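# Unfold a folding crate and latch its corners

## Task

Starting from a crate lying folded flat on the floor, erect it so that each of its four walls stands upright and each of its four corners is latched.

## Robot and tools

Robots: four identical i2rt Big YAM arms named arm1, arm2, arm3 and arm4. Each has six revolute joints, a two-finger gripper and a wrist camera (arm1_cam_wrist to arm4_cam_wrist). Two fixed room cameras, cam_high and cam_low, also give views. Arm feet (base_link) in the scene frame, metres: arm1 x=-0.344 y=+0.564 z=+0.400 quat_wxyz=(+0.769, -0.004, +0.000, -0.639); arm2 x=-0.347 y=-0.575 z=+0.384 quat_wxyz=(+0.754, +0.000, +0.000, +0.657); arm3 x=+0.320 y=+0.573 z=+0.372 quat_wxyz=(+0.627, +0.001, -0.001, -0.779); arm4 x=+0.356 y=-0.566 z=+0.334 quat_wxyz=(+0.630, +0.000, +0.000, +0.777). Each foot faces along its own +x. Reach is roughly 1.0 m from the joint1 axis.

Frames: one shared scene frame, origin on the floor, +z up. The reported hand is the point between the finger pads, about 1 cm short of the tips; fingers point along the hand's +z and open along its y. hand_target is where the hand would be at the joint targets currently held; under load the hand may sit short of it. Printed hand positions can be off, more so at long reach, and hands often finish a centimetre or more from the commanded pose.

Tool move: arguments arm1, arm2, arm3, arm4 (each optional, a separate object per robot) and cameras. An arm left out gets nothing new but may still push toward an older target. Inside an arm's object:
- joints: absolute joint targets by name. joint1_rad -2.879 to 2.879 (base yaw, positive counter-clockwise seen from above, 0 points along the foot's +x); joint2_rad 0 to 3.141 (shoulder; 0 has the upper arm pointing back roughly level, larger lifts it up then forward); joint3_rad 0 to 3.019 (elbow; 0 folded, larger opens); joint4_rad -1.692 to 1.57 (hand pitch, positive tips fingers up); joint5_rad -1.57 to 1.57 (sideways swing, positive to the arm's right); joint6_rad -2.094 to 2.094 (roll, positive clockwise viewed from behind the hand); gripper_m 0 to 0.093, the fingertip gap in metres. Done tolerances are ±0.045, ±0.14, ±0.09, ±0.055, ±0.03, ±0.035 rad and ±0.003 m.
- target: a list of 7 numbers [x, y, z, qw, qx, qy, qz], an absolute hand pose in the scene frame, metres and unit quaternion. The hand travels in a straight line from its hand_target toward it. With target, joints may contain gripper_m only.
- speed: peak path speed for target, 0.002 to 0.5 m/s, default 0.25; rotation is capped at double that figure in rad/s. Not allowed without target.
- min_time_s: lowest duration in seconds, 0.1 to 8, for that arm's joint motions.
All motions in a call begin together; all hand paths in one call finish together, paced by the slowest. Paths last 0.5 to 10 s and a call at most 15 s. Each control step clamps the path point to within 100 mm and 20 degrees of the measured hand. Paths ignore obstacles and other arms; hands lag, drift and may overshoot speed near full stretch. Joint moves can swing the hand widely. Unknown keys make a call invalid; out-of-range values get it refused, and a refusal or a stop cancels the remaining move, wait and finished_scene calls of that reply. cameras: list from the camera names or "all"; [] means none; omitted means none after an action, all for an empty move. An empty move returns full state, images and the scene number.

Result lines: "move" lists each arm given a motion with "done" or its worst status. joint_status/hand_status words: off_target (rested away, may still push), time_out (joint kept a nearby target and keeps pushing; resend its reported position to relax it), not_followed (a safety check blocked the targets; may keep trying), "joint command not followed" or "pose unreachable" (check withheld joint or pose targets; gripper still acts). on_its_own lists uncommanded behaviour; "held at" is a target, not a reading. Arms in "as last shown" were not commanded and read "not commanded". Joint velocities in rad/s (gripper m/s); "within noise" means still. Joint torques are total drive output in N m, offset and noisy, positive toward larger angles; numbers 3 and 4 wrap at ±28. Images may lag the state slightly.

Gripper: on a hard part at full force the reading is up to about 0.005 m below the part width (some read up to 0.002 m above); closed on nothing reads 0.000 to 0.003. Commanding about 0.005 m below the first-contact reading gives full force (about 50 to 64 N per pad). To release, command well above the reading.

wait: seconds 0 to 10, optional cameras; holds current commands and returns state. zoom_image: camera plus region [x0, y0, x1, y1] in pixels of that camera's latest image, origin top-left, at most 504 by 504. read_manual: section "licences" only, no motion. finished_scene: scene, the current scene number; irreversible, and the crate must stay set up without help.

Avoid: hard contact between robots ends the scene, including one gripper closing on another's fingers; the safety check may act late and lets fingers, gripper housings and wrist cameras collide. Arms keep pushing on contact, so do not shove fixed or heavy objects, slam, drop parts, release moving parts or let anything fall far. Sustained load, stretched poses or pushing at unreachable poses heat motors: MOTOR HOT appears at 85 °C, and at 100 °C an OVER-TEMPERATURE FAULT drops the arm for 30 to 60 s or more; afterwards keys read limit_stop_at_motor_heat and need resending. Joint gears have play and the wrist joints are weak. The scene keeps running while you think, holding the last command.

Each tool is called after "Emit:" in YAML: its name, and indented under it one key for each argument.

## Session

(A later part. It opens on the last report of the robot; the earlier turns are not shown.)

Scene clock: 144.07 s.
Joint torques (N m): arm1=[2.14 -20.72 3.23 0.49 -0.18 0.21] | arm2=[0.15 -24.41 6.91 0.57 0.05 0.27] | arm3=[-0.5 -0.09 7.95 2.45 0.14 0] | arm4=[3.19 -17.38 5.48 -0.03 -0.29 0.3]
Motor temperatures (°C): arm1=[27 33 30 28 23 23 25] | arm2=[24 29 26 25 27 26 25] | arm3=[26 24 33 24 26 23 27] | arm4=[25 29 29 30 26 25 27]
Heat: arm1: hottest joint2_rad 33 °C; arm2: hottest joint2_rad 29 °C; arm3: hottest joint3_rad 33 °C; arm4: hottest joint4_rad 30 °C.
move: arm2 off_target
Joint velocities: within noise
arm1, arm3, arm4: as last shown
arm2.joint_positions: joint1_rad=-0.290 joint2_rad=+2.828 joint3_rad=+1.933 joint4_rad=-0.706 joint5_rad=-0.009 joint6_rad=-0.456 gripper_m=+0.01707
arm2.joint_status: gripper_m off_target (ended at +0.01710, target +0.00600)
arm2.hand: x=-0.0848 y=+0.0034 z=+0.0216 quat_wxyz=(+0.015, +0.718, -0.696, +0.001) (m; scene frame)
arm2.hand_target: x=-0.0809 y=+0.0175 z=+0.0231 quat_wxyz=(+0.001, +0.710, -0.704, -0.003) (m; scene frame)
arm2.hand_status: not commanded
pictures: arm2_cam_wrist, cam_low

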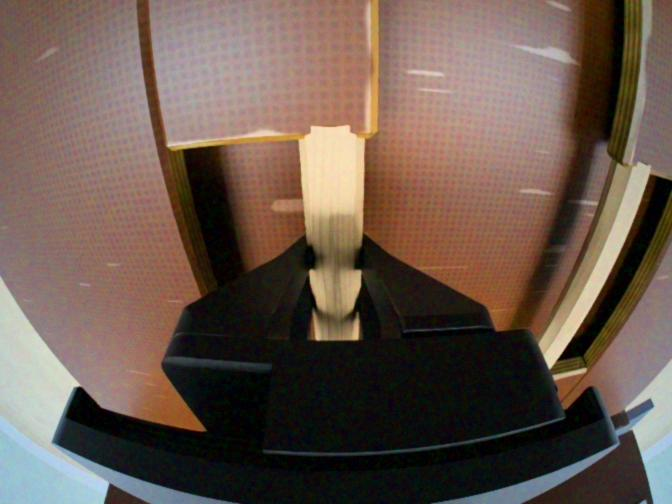

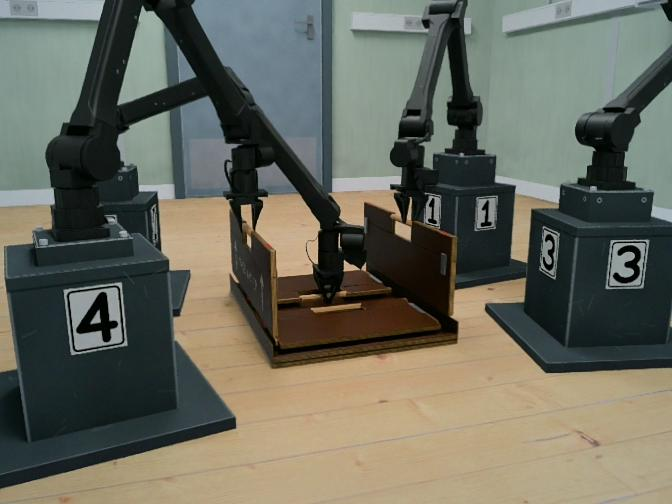

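Emit:
move:
  arm2: {"target":[-0.083,0.015,0.09,0,0.7071,-0.7071,0],"speed":0.1}

Emit:
move:
  arm2: {"target":[-0.11,0.013,0.16,0,0.7071,-0.7071,0],"speed":0.1}

Emit:
move:
  arm2: {"target":[-0.16,0.011,0.215,0,0.7071,-0.7071,0],"speed":0.1}
  cameras: ["arm2_cam_wrist","cam_low"]

Scene clock: 146.73 s.
Joint torques (N m): arm1=[2.08 -20.78 3.29 0.47 -0.16 0.19] | arm2=[-0.15 -30.51 3.84 -0.83 -0.56 0.37] | arm3=[-0.85 0.32 7.8 2.26 0.13 0.03] | arm4=[3.14 -17.38 5.46 -0.02 -0.29 0.3]
Motor temperatures (°C): arm1=[27 33 30 28 23 23 25] | arm2=[24 29 26 25 27 26 25] | arm3=[26 24 33 24 26 23 27] | arm4=[25 29 29 30 26 25 27]
Heat: arm1: hottest joint2_rad 33 °C; arm2: hottest joint2_rad 29 °C; arm3: hottest joint3_rad 33 °C; arm4: hottest joint4_rad 30 °C.
move: arm2 off_target
Joint velocities: arm1=[-0.005 -0.015 -0.022 0.012 -0.022 -0.154 0] | arm2=[within noise] | arm3=[within noise] | arm4=[within noise]
arm1.joint_positions: joint1_rad=+0.590 joint2_rad=+2.125 joint3_rad=+1.127 joint4_rad=-0.551 joint5_rad=-0.001 joint6_rad=-0.788 gripper_m=+0.02999
arm1.joint_status: not commanded
arm1.hand: x=-0.0014 y=+0.2118 z=+0.2480 quat_wxyz=(-0.005, -0.004, -1.000, +0.011) (m; scene frame)
arm1.hand_target: x=+0.0015 y=+0.2273 z=+0.2483 quat_wxyz=(-0.003, +0.001, -1.000, +0.004) (m; scene frame)
arm1.hand_status: not commanded
arm2.joint_positions: joint1_rad=-0.281 joint2_rad=+2.754 joint3_rad=+1.860 joint4_rad=-0.693 joint5_rad=+0.019 joint6_rad=-0.455 gripper_m=+0.01707
arm2.joint_status: not commanded
arm2.hand: x=-0.0863 y=+0.0025 z=+0.0495 quat_wxyz=(+0.004, +0.720, -0.693, +0.012) (m; scene frame)
arm2.hand_target: x=-0.0819 y=+0.0173 z=+0.0876 quat_wxyz=(-0.005, +0.708, -0.706, +0.002) (m; scene frame)
arm2.hand_status: off_target (0.043 m and 2.6 deg from the pose sent, 0.069 m and 2.4 deg at the start)
arm3: as last shown
arm4.joint_positions: joint1_rad=+0.597 joint2_rad=+1.987 joint3_rad=+1.167 joint4_rad=-0.736 joint5_rad=+0.005 joint6_rad=-0.768 gripper_m=+0.02997
arm4.joint_status: not commanded
arm4.hand: x=-0.0044 y=-0.2179 z=+0.2566 quat_wxyz=(-0.007, +1.000, +0.001, -0.004) (m; scene frame)
arm4.hand_target: x=-0.0045 y=-0.2311 z=+0.2527 quat_wxyz=(+0.000, +1.000, +0.000, +0.001) (m; scene frame)
arm4.hand_status: not commanded
pictures: none

Scene clock: 148.13 s.
Joint torques (N m): arm1=[2.02 -20.37 3.14 0.43 -0.21 0.18] | arm2=[0.38 -30.21 4.16 -1.28 -0.75 0.54] | arm3=[-0.56 -0.15 7.77 2.4 0.14 -0.01] | arm4=[3.14 -17.38 5.46 -0.02 -0.29 0.3]
Motor temperatures (°C): arm1=[27 33 30 28 23 23 25] | arm2=[24 29 26 25 27 26 25] | arm3=[26 24 33 24 26 23 27] | arm4=[25 30 29 30 26 25 27]
Heat: arm1: hottest joint2_rad 33 °C; arm2: hottest joint2_rad 29 °C; arm3: hottest joint3_rad 33 °C; arm4: hottest joint2_rad 30 °C.
move: arm2 off_target
Joint velocities: within noise
arm1, arm3, arm4: as last shown
arm2.joint_positions: joint1_rad=-0.252 joint2_rad=+2.590 joint3_rad=+1.726 joint4_rad=-0.725 joint5_rad=+0.016 joint6_rad=-0.433 gripper_m=+0.01663
arm2.joint_status: not commanded
arm2.hand: x=-0.1074 y=+0.0012 z=+0.1173 quat_wxyz=(+0.005, +0.723, -0.691, +0.011) (m; scene frame)
arm2.hand_target: x=-0.1092 y=+0.0130 z=+0.1574 quat_wxyz=(+0.000, +0.707, -0.707, +0.000) (m; scene frame)
arm2.hand_status: off_target (0.044 m and 2.9 deg from the pose sent, 0.114 m and 2.6 deg at the start)
pictures: none

Scene clock: 149.53 s.
Joint torques (N m): arm1=[2.14 -20.01 3.15 0.47 -0.13 0.18] | arm2=[0.67 -29.63 4.34 -1.31 -1.08 0.62] | arm3=[-0.38 0.03 7.88 2.39 0.13 0] | arm4=[3.14 -17.32 5.48 -0.03 -0.29 0.3]
Motor temperatures (°C): arm1=[27 33 30 28 23 23 25] | arm2=[24 29 26 25 27 26 25] | arm3=[26 24 33 24 26 23 27] | arm4=[25 30 29 30 26 25 27]
Heat: arm1: hottest joint2_rad 33 °C; arm2: hottest joint2_rad 29 °C; arm3: hottest joint3_rad 33 °C; arm4: hottest joint2_rad 30 °C.
move: arm2 off_target
Joint velocities: within noise
arm1, arm3, arm4: as last shown
arm2.joint_positions: joint1_rad=-0.187 joint2_rad=+2.452 joint3_rad=+1.614 joint4_rad=-0.754 joint5_rad=+0.025 joint6_rad=-0.366 gripper_m=+0.01663
arm2.joint_status: not commanded
arm2.hand: x=-0.1486 y=-0.0004 z=+0.1719 quat_wxyz=(+0.003, +0.722, -0.692, +0.016) (m; scene frame)
arm2.hand_target: x=-0.1553 y=+0.0100 z=+0.2126 quat_wxyz=(+0.000, +0.705, -0.709, +0.000) (m; scene frame)
arm2.hand_status: off_target (0.046 m and 3.1 deg from the pose sent, 0.111 m and 2.9 deg at the start)
pictures: arm2_cam_wrist, cam_low

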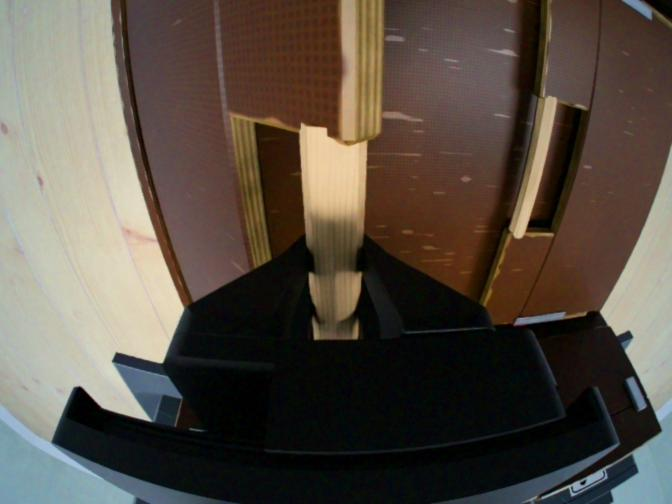

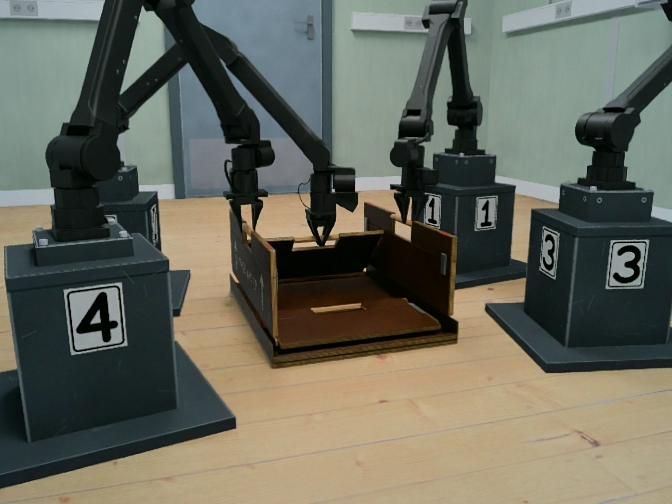

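Emit:
move:
  arm2: {"target":[-0.211,0.01,0.24,0,0.7071,-0.7071,0],"speed":0.1}

Emit:
move:
  arm2: {"target":[-0.255,0.01,0.244,0,0.7071,-0.7071,0],"speed":0.08}
  cameras: ["arm2_cam_wrist","cam_low"]

Emit:
zoom_image:
  camera: "cam_low"
  region: [210, 180, 480, 380]

Scene clock: 152.30 s.
Joint torques (N m): arm1=[1.79 -21.25 3.14 0.49 -0.19 0.2] | arm2=[0.85 -27.4 5.01 -0.53 -0.95 0.63] | arm3=[-0.5 0.09 7.8 2.37 0.16 0.01] | arm4=[3.14 -17.38 5.46 -0.03 -0.29 0.3]
Motor temperatures (°C): arm1=[27 33 30 28 23 23 25] | arm2=[24 29 26 25 28 26 25] | arm3=[26 24 33 24 26 23 27] | arm4=[25 30 29 30 26 25 27]
Heat: arm1: hottest joint2_rad 33 °C; arm2: hottest joint2_rad 29 °C; arm3: hottest joint3_rad 33 °C; arm4: hottest joint2_rad 30 °C.
move: arm2 off_target
Joint velocities: within noise
arm1, arm3, arm4: as last shown
arm2.joint_positions: joint1_rad=-0.105 joint2_rad=+2.358 joint3_rad=+1.539 joint4_rad=-0.785 joint5_rad=+0.022 joint6_rad=-0.288 gripper_m=+0.01635
arm2.joint_status: not commanded
arm2.hand: x=-0.2014 y=-0.0023 z=+0.2072 quat_wxyz=(+0.008, +0.724, -0.690, +0.018) (m; scene frame)
arm2.hand_target: x=-0.2089 y=+0.0101 z=+0.2389 quat_wxyz=(+0.000, +0.707, -0.707, +0.000) (m; scene frame)
arm2.hand_status: off_target (0.036 m and 3.5 deg from the pose sent, 0.093 m and 3.1 deg at the start)
pictures: none

Scene clock: 153.50 s.
Joint torques (N m): arm1=[1.55 -21.01 3.06 0.32 -0.17 0.2] | arm2=[2.84 -25.99 5.04 -0.2 -1.22 0.84] | arm3=[-0.38 0.21 7.83 2.44 0.12 0.01] | arm4=[3.19 -17.38 5.46 -0.02 -0.29 0.3]
Motor temperatures (°C): arm1=[27 33 30 28 23 23 25] | arm2=[24 29 26 25 28 26 25] | arm3=[26 24 33 24 26 23 27] | arm4=[25 30 29 30 26 25 27]
Heat: arm1: hottest joint2_rad 33 °C; arm2: hottest joint2_rad 29 °C; arm3: hottest joint3_rad 33 °C; arm4: hottest joint2_rad 30 °C.
move: arm2 off_target
Joint velocities: within noise
arm1, arm3, arm4: as last shown
arm2.joint_positions: joint1_rad=-0.052 joint2_rad=+2.321 joint3_rad=+1.506 joint4_rad=-0.789 joint5_rad=+0.028 joint6_rad=-0.234 gripper_m=+0.01623
arm2.joint_status: not commanded
arm2.hand: x=-0.2319 y=-0.0034 z=+0.2195 quat_wxyz=(+0.006, +0.723, -0.690, +0.021) (m; scene frame)
arm2.hand_target: x=-0.2540 y=+0.0092 z=+0.2432 quat_wxyz=(+0.002, +0.708, -0.706, +0.002) (m; scene frame)
arm2.hand_status: off_target (0.036 m and 3.7 deg from the pose sent, 0.066 m and 3.5 deg at the start)
pictures: arm2_cam_wrist, cam_low

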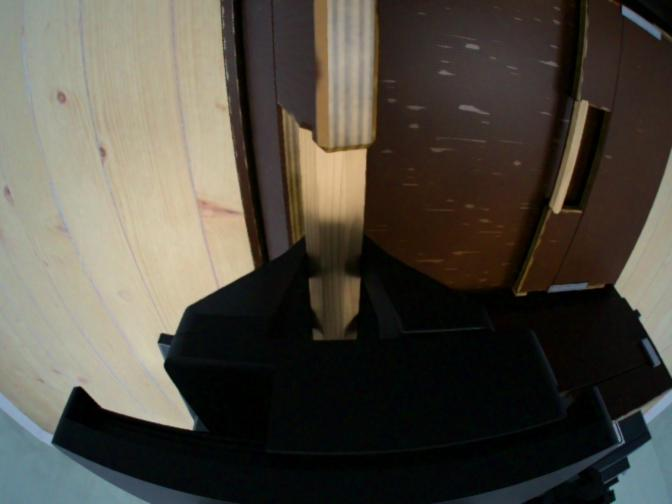

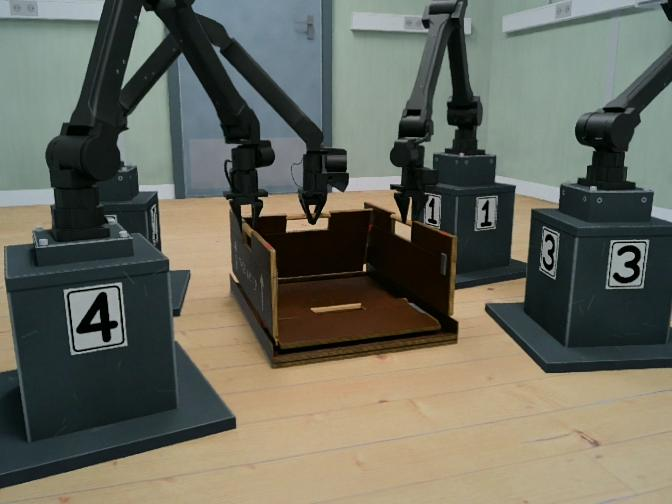

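Scaled by 1.867 from the camera's 672x504 image, which has a finer 960x720 frame.

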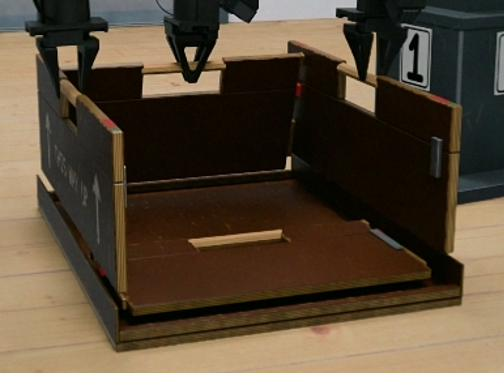

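Emit:
move:
  arm2: {"target":[-0.29,0.012,0.246,0,0.7071,-0.7071,0],"speed":0.08}

Emit:
move:
  arm2: {"target":[-0.31,0.014,0.246,0,0.7071,-0.7071,0],"speed":0.08}
  cameras: ["arm2_cam_wrist","cam_low","cam_high"]

Emit:
zoom_image:
  camera: "cam_low"
  region: [210, 180, 480, 380]

Emit:
zoom_image:
  camera: "cam_high"
  region: [240, 200, 440, 420]

Scene clock: 156.07 s.
Joint torques (N m): arm1=[1.67 -20.95 3.19 0.5 -0.2 0.16] | arm2=[4.25 -25.17 5.27 0.06 -1.86 0.97] | arm3=[-0.26 -0.09 7.82 2.36 0.13 0] | arm4=[3.14 -17.38 5.45 -0.02 -0.29 0.3]
Motor temperatures (°C): arm1=[27 33 30 28 23 23 25] | arm2=[24 29 26 25 28 26 25] | arm3=[26 24 33 24 26 23 27] | arm4=[25 30 29 30 26 25 27]
Heat: arm1: hottest joint2_rad 33 °C; arm2: hottest joint2_rad 29 °C; arm3: hottest joint3_rad 33 °C; arm4: hottest joint2_rad 30 °C.
move: arm2 off_target
Joint velocities: within noise
arm1, arm4: as last shown
arm2.joint_positions: joint1_rad=-0.009 joint2_rad=+2.305 joint3_rad=+1.490 joint4_rad=-0.795 joint5_rad=+0.042 joint6_rad=-0.188 gripper_m=+0.01623
arm2.joint_status: not commanded
arm2.hand: x=-0.2549 y=-0.0039 z=+0.2252 quat_wxyz=(+0.003, +0.722, -0.691, +0.029) (m; scene frame)
arm2.hand_target: x=-0.2894 y=+0.0105 z=+0.2455 quat_wxyz=(+0.003, +0.709, -0.705, +0.001) (m; scene frame)
arm2.hand_status: off_target (0.044 m and 4.1 deg from the pose sent, 0.066 m and 3.7 deg at the start)
arm3.joint_positions: joint1_rad=+0.368 joint2_rad=+0.623 joint3_rad=+1.401 joint4_rad=-1.238 joint5_rad=-0.070 joint6_rad=+0.635 gripper_m=+0.09396
arm3.joint_status: not commanded
arm3.hand: x=+0.3681 y=+0.3300 z=+0.9365 quat_wxyz=(-0.499, -0.717, -0.455, +0.173) (m; scene frame)
arm3.hand_target: x=+0.3677 y=+0.3328 z=+0.9460 quat_wxyz=(-0.508, -0.712, -0.452, +0.176) (m; scene frame)
arm3.hand_status: not commanded
pictures: none

Scene clock: 157.10 s.
Joint torques (N m): arm1=[1.44 -20.54 3.15 0.49 -0.13 0.19] | arm2=[6.3 -25.05 5.31 0.24 -2.2 1.19] | arm3=[-0.91 -0.44 7.84 2.19 0.15 0.01] | arm4=[3.14 -17.38 5.46 -0.02 -0.29 0.3]
Motor temperatures (°C): arm1=[27 33 30 28 23 23 25] | arm2=[24 29 26 25 28 26 25] | arm3=[26 24 33 24 26 23 27] | arm4=[25 30 29 30 26 25 27]
Heat: arm1: hottest joint2_rad 33 °C; arm2: hottest joint2_rad 29 °C; arm3: hottest joint3_rad 33 °C; arm4: hottest joint2_rad 30 °C.
move: arm2 off_target
Joint velocities: within noise
arm1, arm3, arm4: as last shown
arm2.joint_positions: joint1_rad=+0.000 joint2_rad=+2.303 joint3_rad=+1.489 joint4_rad=-0.797 joint5_rad=+0.051 joint6_rad=-0.176 gripper_m=+0.01624
arm2.joint_status: not commanded
arm2.hand: x=-0.2586 y=-0.0041 z=+0.2257 quat_wxyz=(+0.001, +0.721, -0.692, +0.033) (m; scene frame)
arm2.hand_target: x=-0.3080 y=+0.0121 z=+0.2450 quat_wxyz=(+0.002, +0.709, -0.705, +0.001) (m; scene frame)
arm2.hand_status: off_target (0.058 m and 4.4 deg from the pose sent, 0.062 m and 4.1 deg at the start)
pictures: arm2_cam_wrist, cam_high, cam_low

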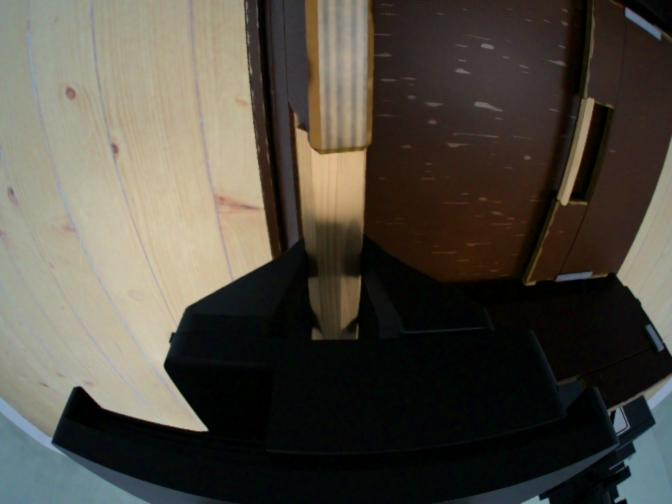

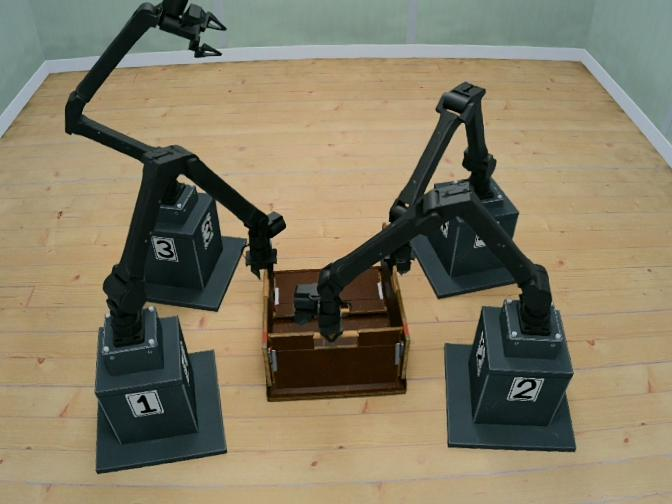

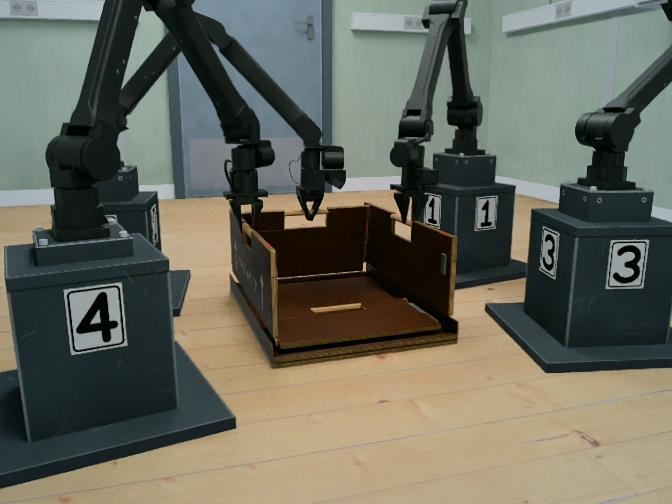

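Scaled by 1.867 from the camera's 672x504 image, which has a finer 960x720 frame.

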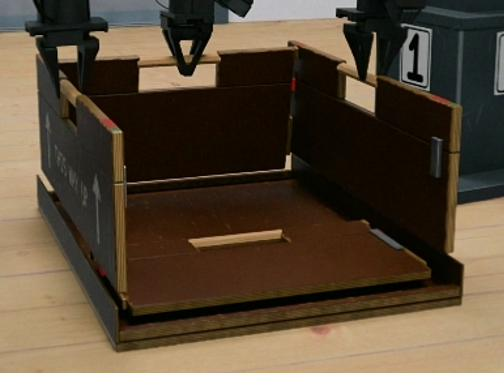

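Scaled by 2.291 from the camera's 672x504 image, which has a finer 960x720 frame.

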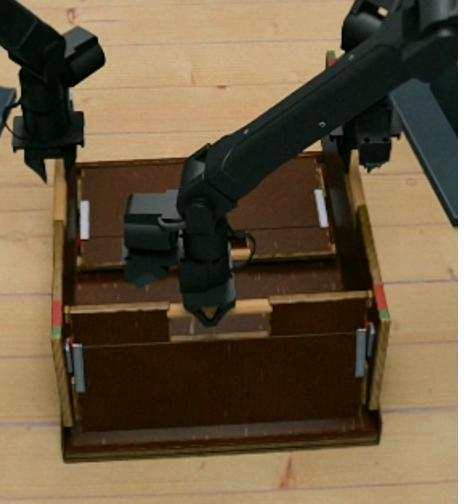

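Emit:
move:
  arm2: {"target":[-0.345,0.016,0.244,0,0.7071,-0.7071,0],"speed":0.06}
  cameras: ["cam_low","cam_high"]

Emit:
zoom_image:
  camera: "cam_high"
  region: [240, 200, 440, 420]

Scene clock: 163.80 s.
Joint torques (N m): arm1=[2.14 -21.13 3.1 0.43 -0.19 0.22] | arm2=[5.42 -23.94 6.22 0.64 -2.58 1.08] | arm3=[-0.79 -0.09 7.9 2.4 0.12 -0.01] | arm4=[3.14 -17.38 5.46 -0.03 -0.29 0.3]
Motor temperatures (°C): arm1=[27 33 29 27 23 23 25] | arm2=[24 29 26 25 29 27 26] | arm3=[26 24 33 24 26 23 27] | arm4=[25 30 29 30 26 25 27]
Heat: arm1: hottest joint2_rad 33 °C; arm2: hottest joint2_rad 29 °C; arm3: hottest joint3_rad 33 °C; arm4: hottest joint2_rad 30 °C.
move: arm2 off_target
Joint velocities: within noise
arm1, arm3, arm4: as last shown
arm1.hand_target: x=+0.0016 y=+0.2273 z=+0.2483 quat_wxyz=(-0.003, +0.001, -1.000, +0.004) (m; scene frame)
arm2.joint_positions: joint1_rad=+0.069 joint2_rad=+2.294 joint3_rad=+1.478 joint4_rad=-0.809 joint5_rad=+0.059 joint6_rad=-0.105 gripper_m=+0.01625
arm2.joint_status: not commanded
arm2.hand: x=-0.2973 y=-0.0055 z=+0.2283 quat_wxyz=(+0.001, +0.720, -0.692, +0.040) (m; scene frame)
arm2.hand_target: x=-0.3430 y=+0.0142 z=+0.2446 quat_wxyz=(+0.002, +0.708, -0.706, +0.001) (m; scene frame)
arm2.hand_status: off_target (0.055 m and 5.1 deg from the pose sent, 0.091 m and 4.4 deg at the start)
pictures: cam_high, cam_low

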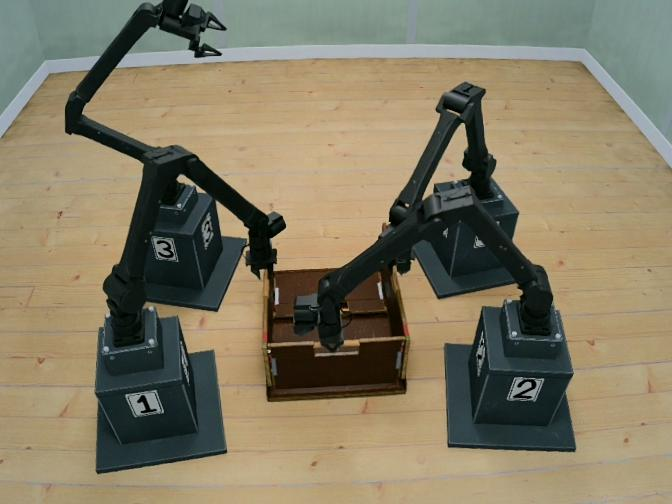

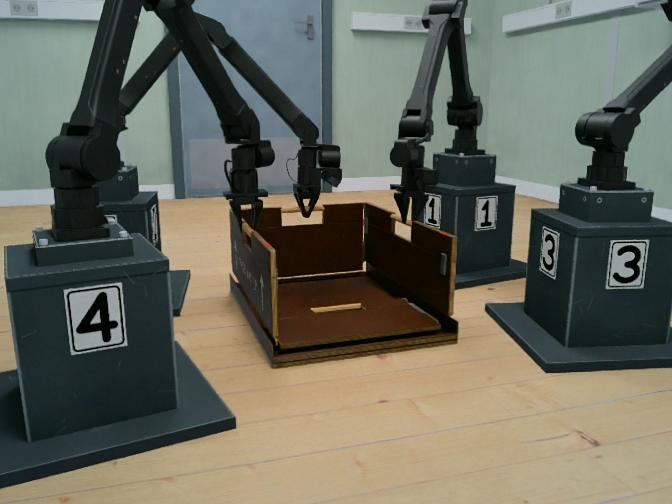

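Scaled by 2.291 from the camera's 672x504 image, which has a finer 960x720 frame.

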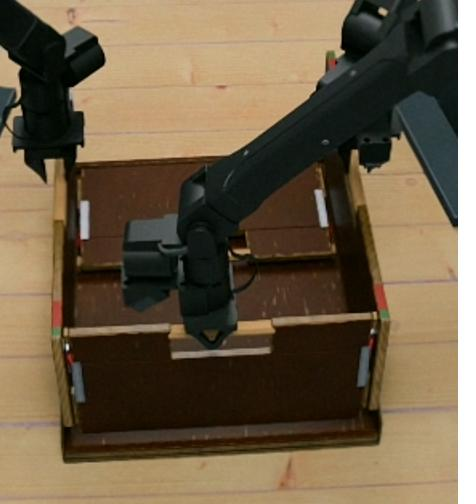

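Emit:
zoom_image:
  camera: "cam_high"
  region: [255, 320, 325, 400]

Emit:
zoom_image:
  camera: "cam_high"
  region: [360, 310, 430, 400]

Emit:
zoom_image:
  camera: "cam_low"
  region: [220, 190, 380, 300]

Scaled by 6.300 from the camera's 672x504 image, which has a finer 960x720 frame.

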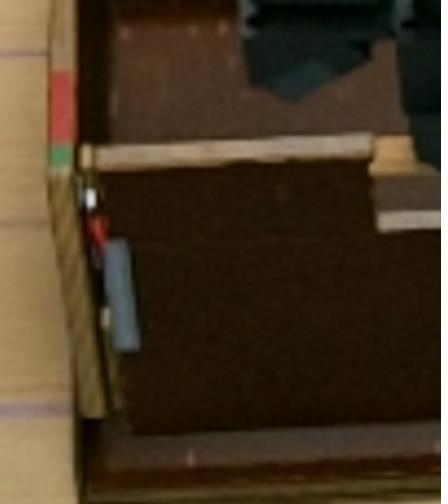

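Scaled by 5.600 from the camera's 672x504 image, which has a finer 960x720 frame.

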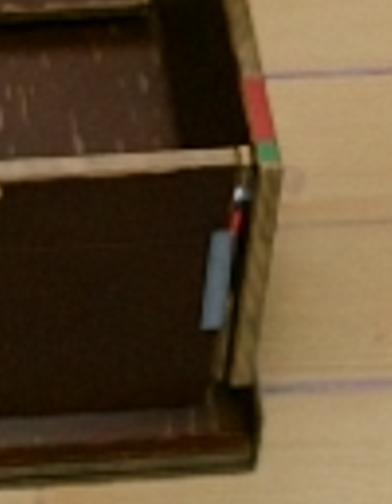

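Scaled by 3.150 from the camera's 672x504 image, which has a finer 960x720 frame.

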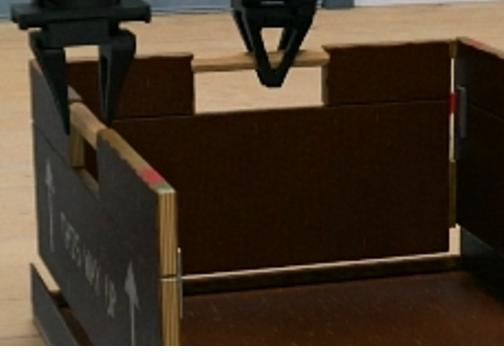

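Emit:
move:
  arm2: {"target":[-0.37,0.017,0.243,0,0.7071,-0.7071,0],"speed":0.06}
  cameras: ["cam_low","cam_high"]

Emit:
zoom_image:
  camera: "cam_high"
  region: [255, 320, 325, 400]

Emit:
zoom_image:
  camera: "cam_high"
  region: [360, 310, 430, 400]

Emit:
zoom_image:
  camera: "cam_low"
  region: [220, 190, 460, 360]

Scene clock: 168.00 s.
Joint torques (N m): arm1=[1.44 -21.01 3.14 0.49 -0.17 0.19] | arm2=[8.94 -23.77 6.09 0.69 -2.68 1.43] | arm3=[-0.38 -0.38 7.86 2.33 0.11 0.04] | arm4=[3.14 -17.38 5.46 -0.02 -0.29 0.3]
Motor temperatures (°C): arm1=[27 33 29 27 23 23 25] | arm2=[24 30 26 25 30 27 26] | arm3=[26 24 33 24 26 23 27] | arm4=[25 30 29 30 26 25 27]
Heat: arm1: hottest joint2_rad 33 °C; arm2: hottest joint2_rad 30 °C; arm3: hottest joint3_rad 33 °C; arm4: hottest joint2_rad 30 °C.
move: arm2 off_target
Joint velocities: within noise
arm1.joint_positions: joint1_rad=+0.590 joint2_rad=+2.125 joint3_rad=+1.127 joint4_rad=-0.551 joint5_rad=-0.001 joint6_rad=-0.788 gripper_m=+0.02999
arm1.joint_status: not commanded
arm1.hand: x=-0.0014 y=+0.2118 z=+0.2480 quat_wxyz=(-0.005, -0.004, -1.000, +0.011) (m; scene frame)
arm1.hand_target: x=+0.0016 y=+0.2273 z=+0.2483 quat_wxyz=(-0.003, +0.001, -1.000, +0.004) (m; scene frame)
arm1.hand_status: not commanded
arm2.joint_positions: joint1_rad=+0.070 joint2_rad=+2.294 joint3_rad=+1.478 joint4_rad=-0.809 joint5_rad=+0.059 joint6_rad=-0.101 gripper_m=+0.01626
arm2.joint_status: not commanded
arm2.hand: x=-0.2982 y=-0.0054 z=+0.2283 quat_wxyz=(+0.001, +0.719, -0.694, +0.040) (m; scene frame)
arm2.hand_target: x=-0.3675 y=+0.0126 z=+0.2431 quat_wxyz=(+0.004, +0.710, -0.704, +0.001) (m; scene frame)
arm2.hand_status: off_target (0.077 m and 5.1 deg from the pose sent, 0.077 m and 5.1 deg at the start)
arm3: as last shown
arm4.joint_positions: joint1_rad=+0.597 joint2_rad=+1.987 joint3_rad=+1.167 joint4_rad=-0.736 joint5_rad=+0.005 joint6_rad=-0.768 gripper_m=+0.02997
arm4.joint_status: not commanded
arm4.hand: x=-0.0044 y=-0.2179 z=+0.2566 quat_wxyz=(-0.007, +1.000, +0.001, -0.004) (m; scene frame)
arm4.hand_target: x=-0.0045 y=-0.2311 z=+0.2527 quat_wxyz=(+0.000, +1.000, +0.000, +0.001) (m; scene frame)
arm4.hand_status: not commanded
pictures: cam_high, cam_low

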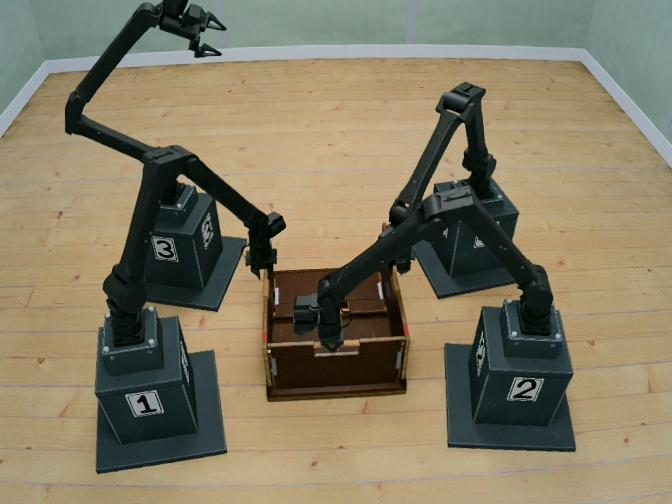

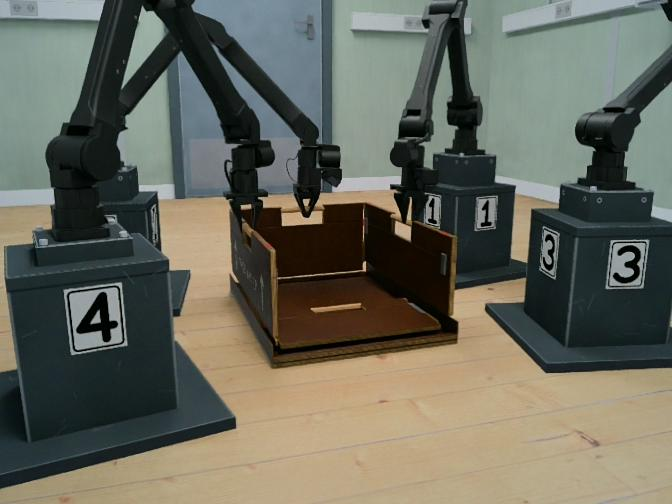

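Scaled by 6.300 from the camera's 672x504 image, which has a finer 960x720 frame.

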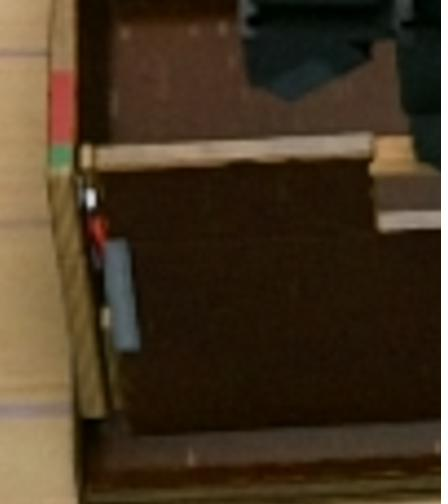

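Scaled by 5.600 from the camera's 672x504 image, which has a finer 960x720 frame.

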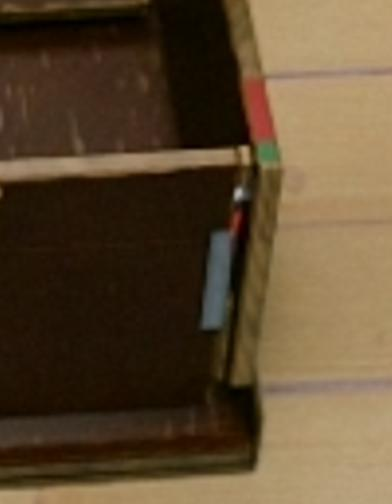

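Scaled by 2.100 from the camera's 672x504 image, which has a finer 960x720 frame.

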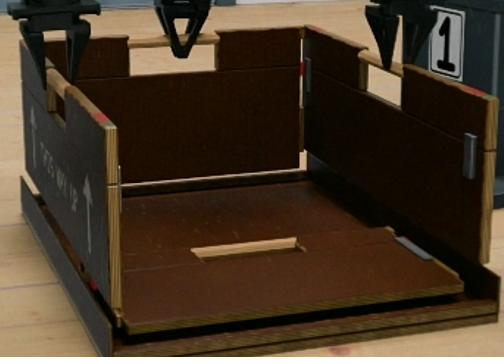

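Emit:
move:
  arm2: {"target":[-0.29,0.008,0.24,0,0.7071,-0.7071,0],"speed":0.1}

Emit:
move:
  arm2: {"joints":{"gripper_m":0.035}}
  cameras: ["cam_low","cam_high","arm2_cam_wrist"]

Emit:
zoom_image:
  camera: "cam_high"
  region: [240, 200, 440, 420]

Scene clock: 171.97 s.
Joint torques (N m): arm1=[1.9 -21.19 3.11 0.57 -0.17 0.2] | arm2=[-0.85 -23.88 5.22 1.26 -1.29 0.27] | arm3=[-0.15 0.26 7.87 2.26 0.09 0.01] | arm4=[3.14 -17.38 5.46 -0.02 -0.29 0.3]
Motor temperatures (°C): arm1=[27 33 29 27 23 23 25] | arm2=[24 30 26 25 31 27 26] | arm3=[26 24 33 24 26 23 27] | arm4=[25 30 29 30 26 25 27]
Heat: arm1: hottest joint2_rad 33 °C; arm2: hottest joint5_rad 31 °C; arm3: hottest joint3_rad 33 °C; arm4: hottest joint2_rad 30 °C.
move: arm2 off_target
Joint velocities: within noise
arm1, arm3, arm4: as last shown
arm1.hand_target: x=+0.0015 y=+0.2273 z=+0.2483 quat_wxyz=(-0.003, +0.001, -1.000, +0.004) (m; scene frame)
arm2.joint_positions: joint1_rad=+0.057 joint2_rad=+2.294 joint3_rad=+1.476 joint4_rad=-0.808 joint5_rad=+0.030 joint6_rad=-0.124 gripper_m=+0.01627
arm2.joint_status: not commanded
arm2.hand: x=-0.2954 y=-0.0062 z=+0.2277 quat_wxyz=(+0.011, +0.722, -0.691, +0.029) (m; scene frame)
arm2.hand_target: x=-0.2948 y=+0.0079 z=+0.2398 quat_wxyz=(+0.001, +0.711, -0.704, +0.001) (m; scene frame)
arm2.hand_status: off_target (0.020 m and 4.4 deg from the pose sent, 0.020 m and 5.1 deg at the start)
pictures: none

Scene clock: 172.67 s.
Joint torques (N m): arm1=[1.9 -21.01 3.25 0.5 -0.18 0.2] | arm2=[-0.5 -23.88 5.39 0.69 -0.11 0.04] | arm3=[-0.73 -0.09 7.71 2.39 0.11 -0.02] | arm4=[3.14 -17.38 5.45 -0.03 -0.3 0.3]
Motor temperatures (°C): arm1=[27 33 29 27 23 23 25] | arm2=[24 30 26 25 30 27 26] | arm3=[26 24 33 24 26 23 27] | arm4=[25 30 29 30 26 25 27]
Heat: arm1: hottest joint2_rad 33 °C; arm2: hottest joint2_rad 30 °C; arm3: hottest joint3_rad 33 °C; arm4: hottest joint2_rad 30 °C.
move: arm2 done
Joint velocities: within noise
arm1, arm3, arm4: as last shown
arm1.hand_target: x=+0.0016 y=+0.2273 z=+0.2483 quat_wxyz=(-0.003, +0.001, -1.000, +0.004) (m; scene frame)
arm2.joint_positions: joint1_rad=+0.047 joint2_rad=+2.294 joint3_rad=+1.475 joint4_rad=-0.791 joint5_rad=+0.001 joint6_rad=-0.107 gripper_m=+0.03488
arm2.joint_status: all done
arm2.hand: x=-0.2949 y=-0.0028 z=+0.2270 quat_wxyz=(+0.014, +0.713, -0.701, +0.013) (m; scene frame)
arm2.hand_target: x=-0.2903 y=+0.0082 z=+0.2401 quat_wxyz=(+0.001, +0.708, -0.706, +0.000) (m; scene frame)
arm2.hand_status: not commanded
pictures: arm2_cam_wrist, cam_high, cam_low

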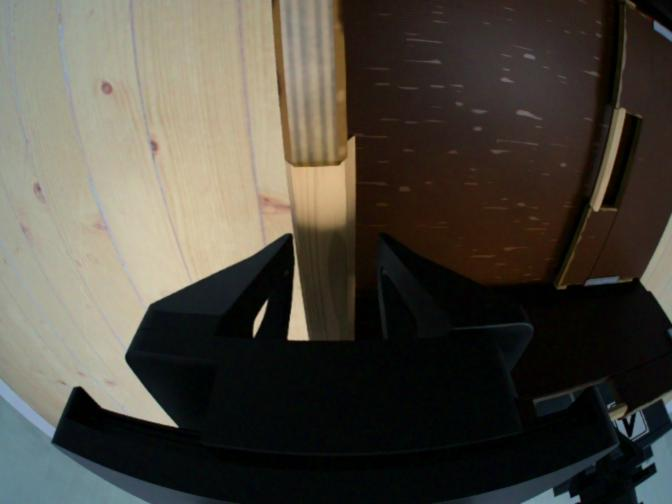

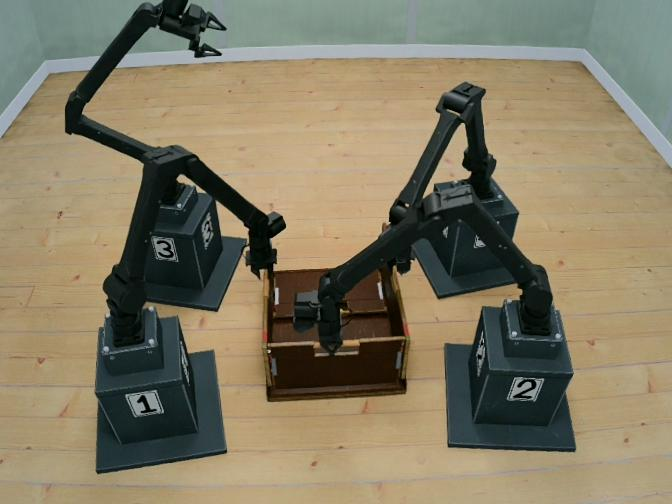

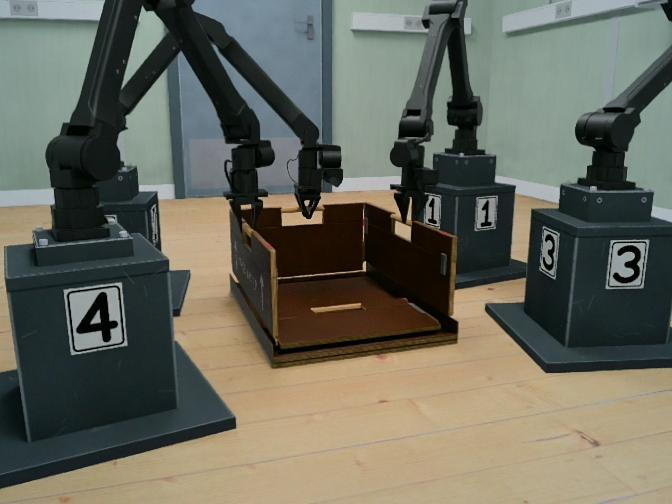

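Scaled by 2.291 from the camera's 672x504 image, which has a finer 960x720 frame.

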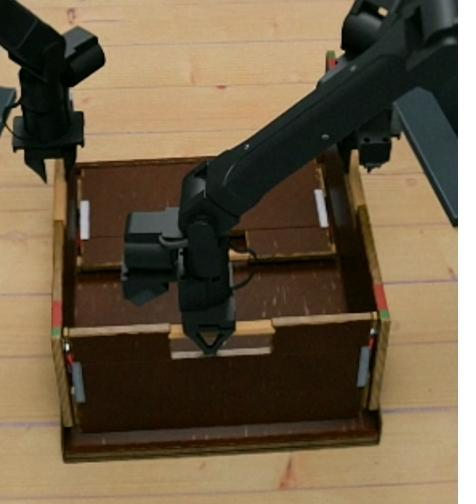

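Emit:
move:
  arm2: {"target":[-0.29,-0.02,0.36,0,0.7071,-0.7071,0],"speed":0.3}

Emit:
move:
  arm2: {"joints":{"joint1_rad":0.74,"joint2_rad":0.634,"joint3_rad":1.438,"joint4_rad":-1.211},"min_time_s":4}
  arm3: {"target":[0.05,0.02,0.2,0,0.7071,0.7071,0],"speed":0.35,"joints":{"gripper_m":0.047}}
  cameras: ["arm3_cam_wrist","cam_high"]

Emit:
zoom_image:
  camera: "cam_high"
  region: [240, 200, 440, 420]

Scene clock: 175.63 s.
Joint torques (N m): arm1=[2.08 -20.72 3.07 0.51 -0.16 0.2] | arm2=[-0.79 -20.13 6.45 0.02 -0.06 0.03] | arm3=[-0.62 0.09 7.77 2.41 0.1 0] | arm4=[3.14 -17.38 5.46 -0.03 -0.29 0.3]
Motor temperatures (°C): arm1=[27 33 29 27 23 23 25] | arm2=[24 30 26 25 30 27 26] | arm3=[26 24 33 24 26 23 27] | arm4=[25 30 29 30 26 25 27]
Heat: arm1: hottest joint2_rad 33 °C; arm2: hottest joint2_rad 30 °C; arm3: hottest joint3_rad 33 °C; arm4: hottest joint2_rad 30 °C.
move: arm2 done
Joint velocities: within noise
arm1, arm3, arm4: as last shown
arm2.joint_positions: joint1_rad=+0.047 joint2_rad=+2.018 joint3_rad=+1.397 joint4_rad=-0.950 joint5_rad=+0.001 joint6_rad=-0.105 gripper_m=+0.03490
arm2.joint_status: not commanded
arm2.hand: x=-0.2966 y=-0.0201 z=+0.3567 quat_wxyz=(+0.000, +0.713, -0.701, +0.001) (m; scene frame)
arm2.hand_target: x=-0.2921 y=-0.0196 z=+0.3589 quat_wxyz=(+0.001, +0.708, -0.706, +0.001) (m; scene frame)
arm2.hand_status: done (0.007 m and 0.9 deg from the pose sent, 0.134 m and 2.4 deg at the start)
pictures: none

Scene clock: 180.10 s.
Joint torques (N m): arm1=[1.9 -21.01 3.19 0.47 -0.2 0.2] | arm2=[0.67 1.85 8.62 1.29 -0.05 0.04] | arm3=[-0.32 -11.22 6.65 0.77 -0.04 0.07] | arm4=[3.14 -17.38 5.48 -0.02 -0.3 0.3]
Motor temperatures (°C): arm1=[27 33 29 27 23 23 25] | arm2=[24 30 26 25 30 27 25] | arm3=[26 24 33 24 26 23 27] | arm4=[25 30 29 30 26 25 27]
Heat: arm1: hottest joint2_rad 33 °C; arm2: hottest joint2_rad 30 °C; arm3: hottest joint3_rad 33 °C; arm4: hottest joint2_rad 30 °C.
move: arm2 done; arm3 not_followed
Joint velocities: within noise
arm1.joint_positions: joint1_rad=+0.590 joint2_rad=+2.125 joint3_rad=+1.127 joint4_rad=-0.551 joint5_rad=-0.001 joint6_rad=-0.788 gripper_m=+0.02999
arm1.joint_status: not commanded
arm1.hand: x=-0.0014 y=+0.2118 z=+0.2480 quat_wxyz=(-0.005, -0.004, -1.000, +0.011) (m; scene frame)
arm1.hand_target: x=+0.0015 y=+0.2273 z=+0.2483 quat_wxyz=(-0.003, +0.001, -1.000, +0.004) (m; scene frame)
arm1.hand_status: not commanded
arm2.joint_positions: joint1_rad=+0.738 joint2_rad=+0.616 joint3_rad=+1.404 joint4_rad=-1.202 joint5_rad=-0.001 joint6_rad=-0.105 gripper_m=+0.03490
arm2.joint_status: all done
arm2.hand: x=-0.4873 y=-0.3704 z=+0.9600 quat_wxyz=(-0.280, +0.760, -0.350, -0.470) (m; scene frame)
arm2.hand_target: x=-0.4871 y=-0.3747 z=+0.9735 quat_wxyz=(-0.280, +0.756, -0.347, -0.479) (m; scene frame)
arm2.hand_status: not commanded
arm3.joint_positions: joint1_rad=-0.228 joint2_rad=+1.456 joint3_rad=+0.938 joint4_rad=-0.813 joint5_rad=-0.231 joint6_rad=-0.254 gripper_m=+0.04712
arm3.joint_status: all done
arm3.on_its_own: joint1_rad is held at -0.219, not at its first target +0.368; joint2_rad is held at +1.445, not at its first target +0.623; joint3_rad is held at +0.939, not at its first target +1.419; joint4_rad is held at -0.814, not at its first target -1.234; joint5_rad is held at -0.230, not at its first target -0.070; joint6_rad is held at -0.253, not at its first target +0.635
arm3.hand: x=+0.1686 y=+0.1631 z=+0.4599 quat_wxyz=(-0.155, -0.752, -0.638, +0.058) (m; scene frame)
arm3.hand_target: x=+0.1686 y=+0.1631 z=+0.4599 quat_wxyz=(-0.155, -0.752, -0.638, +0.058) (m; scene frame)
arm3.hand_status: not_followed (0.320 m and 21.2 deg from the pose sent, 0.860 m and 68.1 deg at the start; pose on its path clipped on 76 of 134 steps)
arm4: as last shown
pictures: arm3_cam_wrist, cam_high
led back after a hold (arm3 arm): the arm was led back toward your command in small steps, so it may still be short of it.
pose unreachable (arm3 arm): on one or more control steps of this call this arm could not follow its commanded pose, so it was not sent that pose on those steps. On the call's last step it was still not sent that pose. It may still have moved: this result reports where it is.
cause: moving toward the commanded pose would bring a part of the arm too close to another arm (this arm's gripper housing and the arm1 arm's wrist (the part past joint 4), at the place that arm is still heading or pushing toward).

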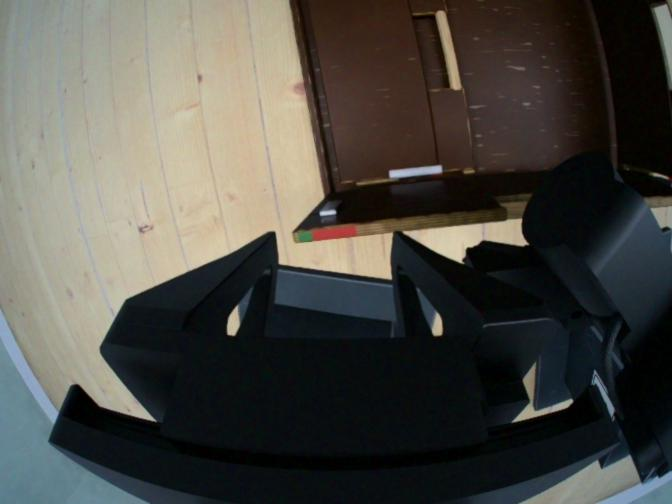

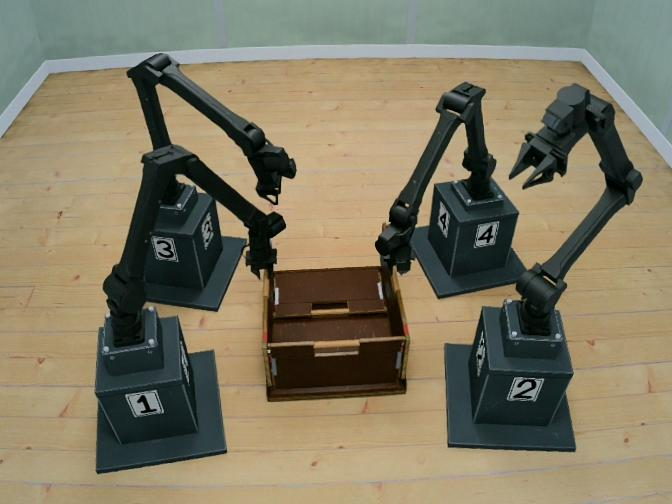

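Scaled by 2.291 from the camera's 672x504 image, which has a finer 960x720 frame.

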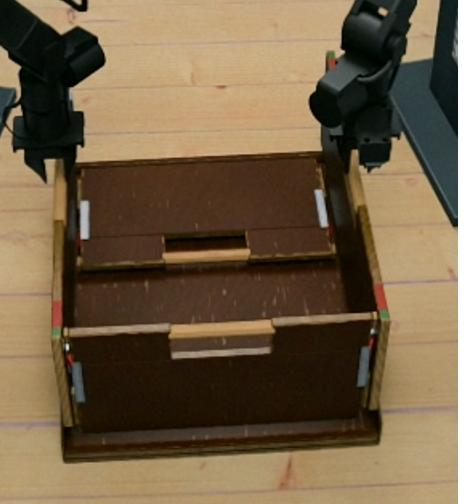

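Emit:
move:
  arm1: {"target":[0.003,0.205,0.262,0,0,1,0],"speed":0.06}

Emit:
move:
  arm1: {"target":[-0.06,0.215,0.4,0,0,1,0],"speed":0.2}
  cameras: ["cam_high","cam_low"]

Emit:
zoom_image:
  camera: "cam_high"
  region: [240, 200, 440, 420]

Scene clock: 183.10 s.
Joint torques (N m): arm1=[-0.79 -21.01 6.12 -0.4 -0.21 -0.02] | arm2=[0.67 1.79 8.65 1.29 -0.06 0.04] | arm3=[-0.85 -11.28 6.74 0.85 -0.06 0.06] | arm4=[3.14 -17.38 5.46 -0.02 -0.29 0.3]
Motor temperatures (°C): arm1=[27 33 29 27 23 23 25] | arm2=[24 30 26 25 29 27 25] | arm3=[26 24 32 24 26 23 27] | arm4=[25 30 29 30 26 25 26]
Heat: arm1: hottest joint2_rad 33 °C; arm2: hottest joint2_rad 30 °C; arm3: hottest joint3_rad 32 °C; arm4: hottest joint2_rad 30 °C.
move: arm1 off_target
Joint velocities: within noise
arm1.joint_positions: joint1_rad=+0.590 joint2_rad=+2.123 joint3_rad=+1.147 joint4_rad=-0.606 joint5_rad=-0.003 joint6_rad=-0.788 gripper_m=+0.03000
arm1.joint_status: not commanded
arm1.hand: x=-0.0026 y=+0.2134 z=+0.2529 quat_wxyz=(+0.006, -0.004, -1.000, -0.002) (m; scene frame)
arm1.hand_target: x=+0.0032 y=+0.2056 z=+0.2617 quat_wxyz=(+0.000, +0.000, -1.000, -0.001) (m; scene frame)
arm1.hand_status: off_target (0.014 m and 0.9 deg from the pose sent, 0.016 m and 1.4 deg at the start)
arm2, arm3, arm4: as last shown
arm3.on_its_own: joint1_rad is held at -0.219, not at its first target +0.368; joint2_rad is held at +1.445, not at its first target +0.623; joint3_rad is held at +0.939, not at its first target +1.419; joint4_rad is held at -0.814, not at its first target -1.234; joint5_rad is held at -0.230, not at its first target -0.070; joint6_rad is held at -0.253, not at its first target +0.635
pictures: none

Scene clock: 184.67 s.
Joint torques (N m): arm1=[-2.14 -16.73 5.83 0.36 0.09 -0.05] | arm2=[0.62 1.85 8.65 1.28 -0.05 0.04] | arm3=[-1.2 -11.05 6.61 1.03 -0.04 0.03] | arm4=[3.14 -17.32 5.46 -0.02 -0.3 0.3]
Motor temperatures (°C): arm1=[27 33 29 27 23 23 25] | arm2=[24 29 26 25 29 27 25] | arm3=[26 24 32 24 26 23 27] | arm4=[25 30 29 30 26 25 26]
Heat: arm1: hottest joint2_rad 33 °C; arm2: hottest joint2_rad 29 °C; arm3: hottest joint3_rad 32 °C; arm4: hottest joint2_rad 30 °C.
move: arm1 done
Joint velocities: within noise
arm1.joint_positions: joint1_rad=+0.514 joint2_rad=+1.755 joint3_rad=+1.068 joint4_rad=-0.882 joint5_rad=-0.007 joint6_rad=-0.865 gripper_m=+0.03000
arm1.joint_status: not commanded
arm1.hand: x=-0.0517 y=+0.2177 z=+0.4002 quat_wxyz=(+0.000, -0.003, -1.000, +0.001) (m; scene frame)
arm1.hand_target: x=-0.0572 y=+0.2190 z=+0.3997 quat_wxyz=(+0.003, +0.000, -1.000, -0.004) (m; scene frame)
arm1.hand_status: done (0.009 m and 0.4 deg from the pose sent, 0.158 m and 0.9 deg at the start)
arm2, arm3, arm4: as last shown
arm3.on_its_own: joint1_rad is held at -0.219, not at its first target +0.368; joint2_rad is held at +1.445, not at its first target +0.623; joint3_rad is held at +0.939, not at its first target +1.419; joint4_rad is held at -0.814, not at its first target -1.234; joint5_rad is held at -0.230, not at its first target -0.070; joint6_rad is held at -0.253, not at its first target +0.635
pictures: cam_high, cam_low

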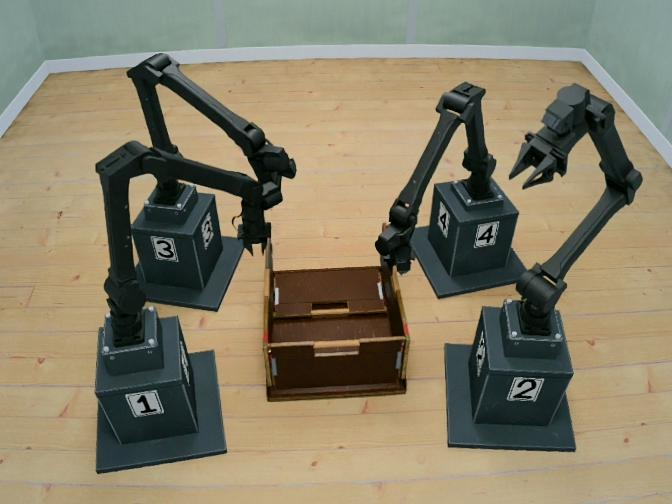

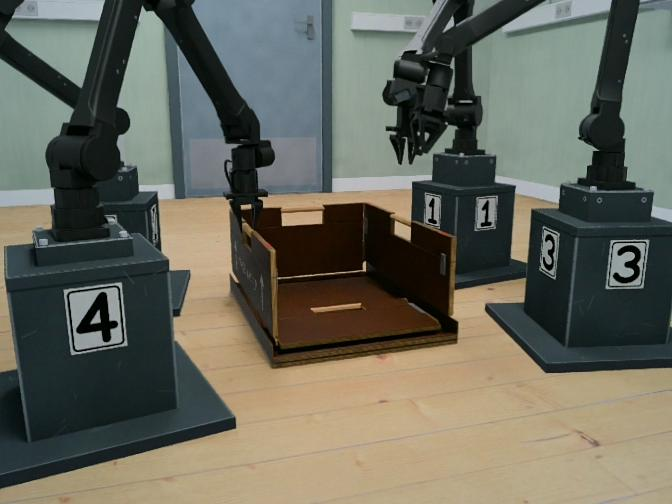

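Scaled by 2.291 from the camera's 672x504 image, which has a finer 960x720 frame.

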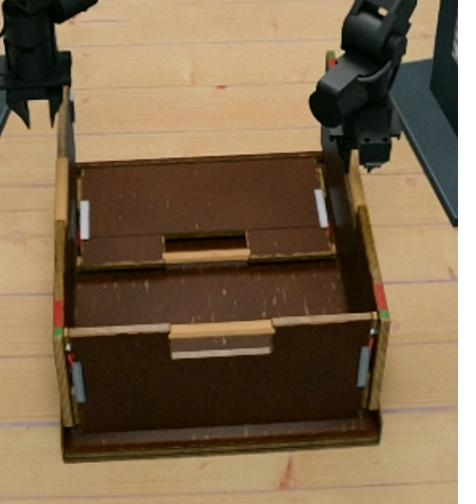

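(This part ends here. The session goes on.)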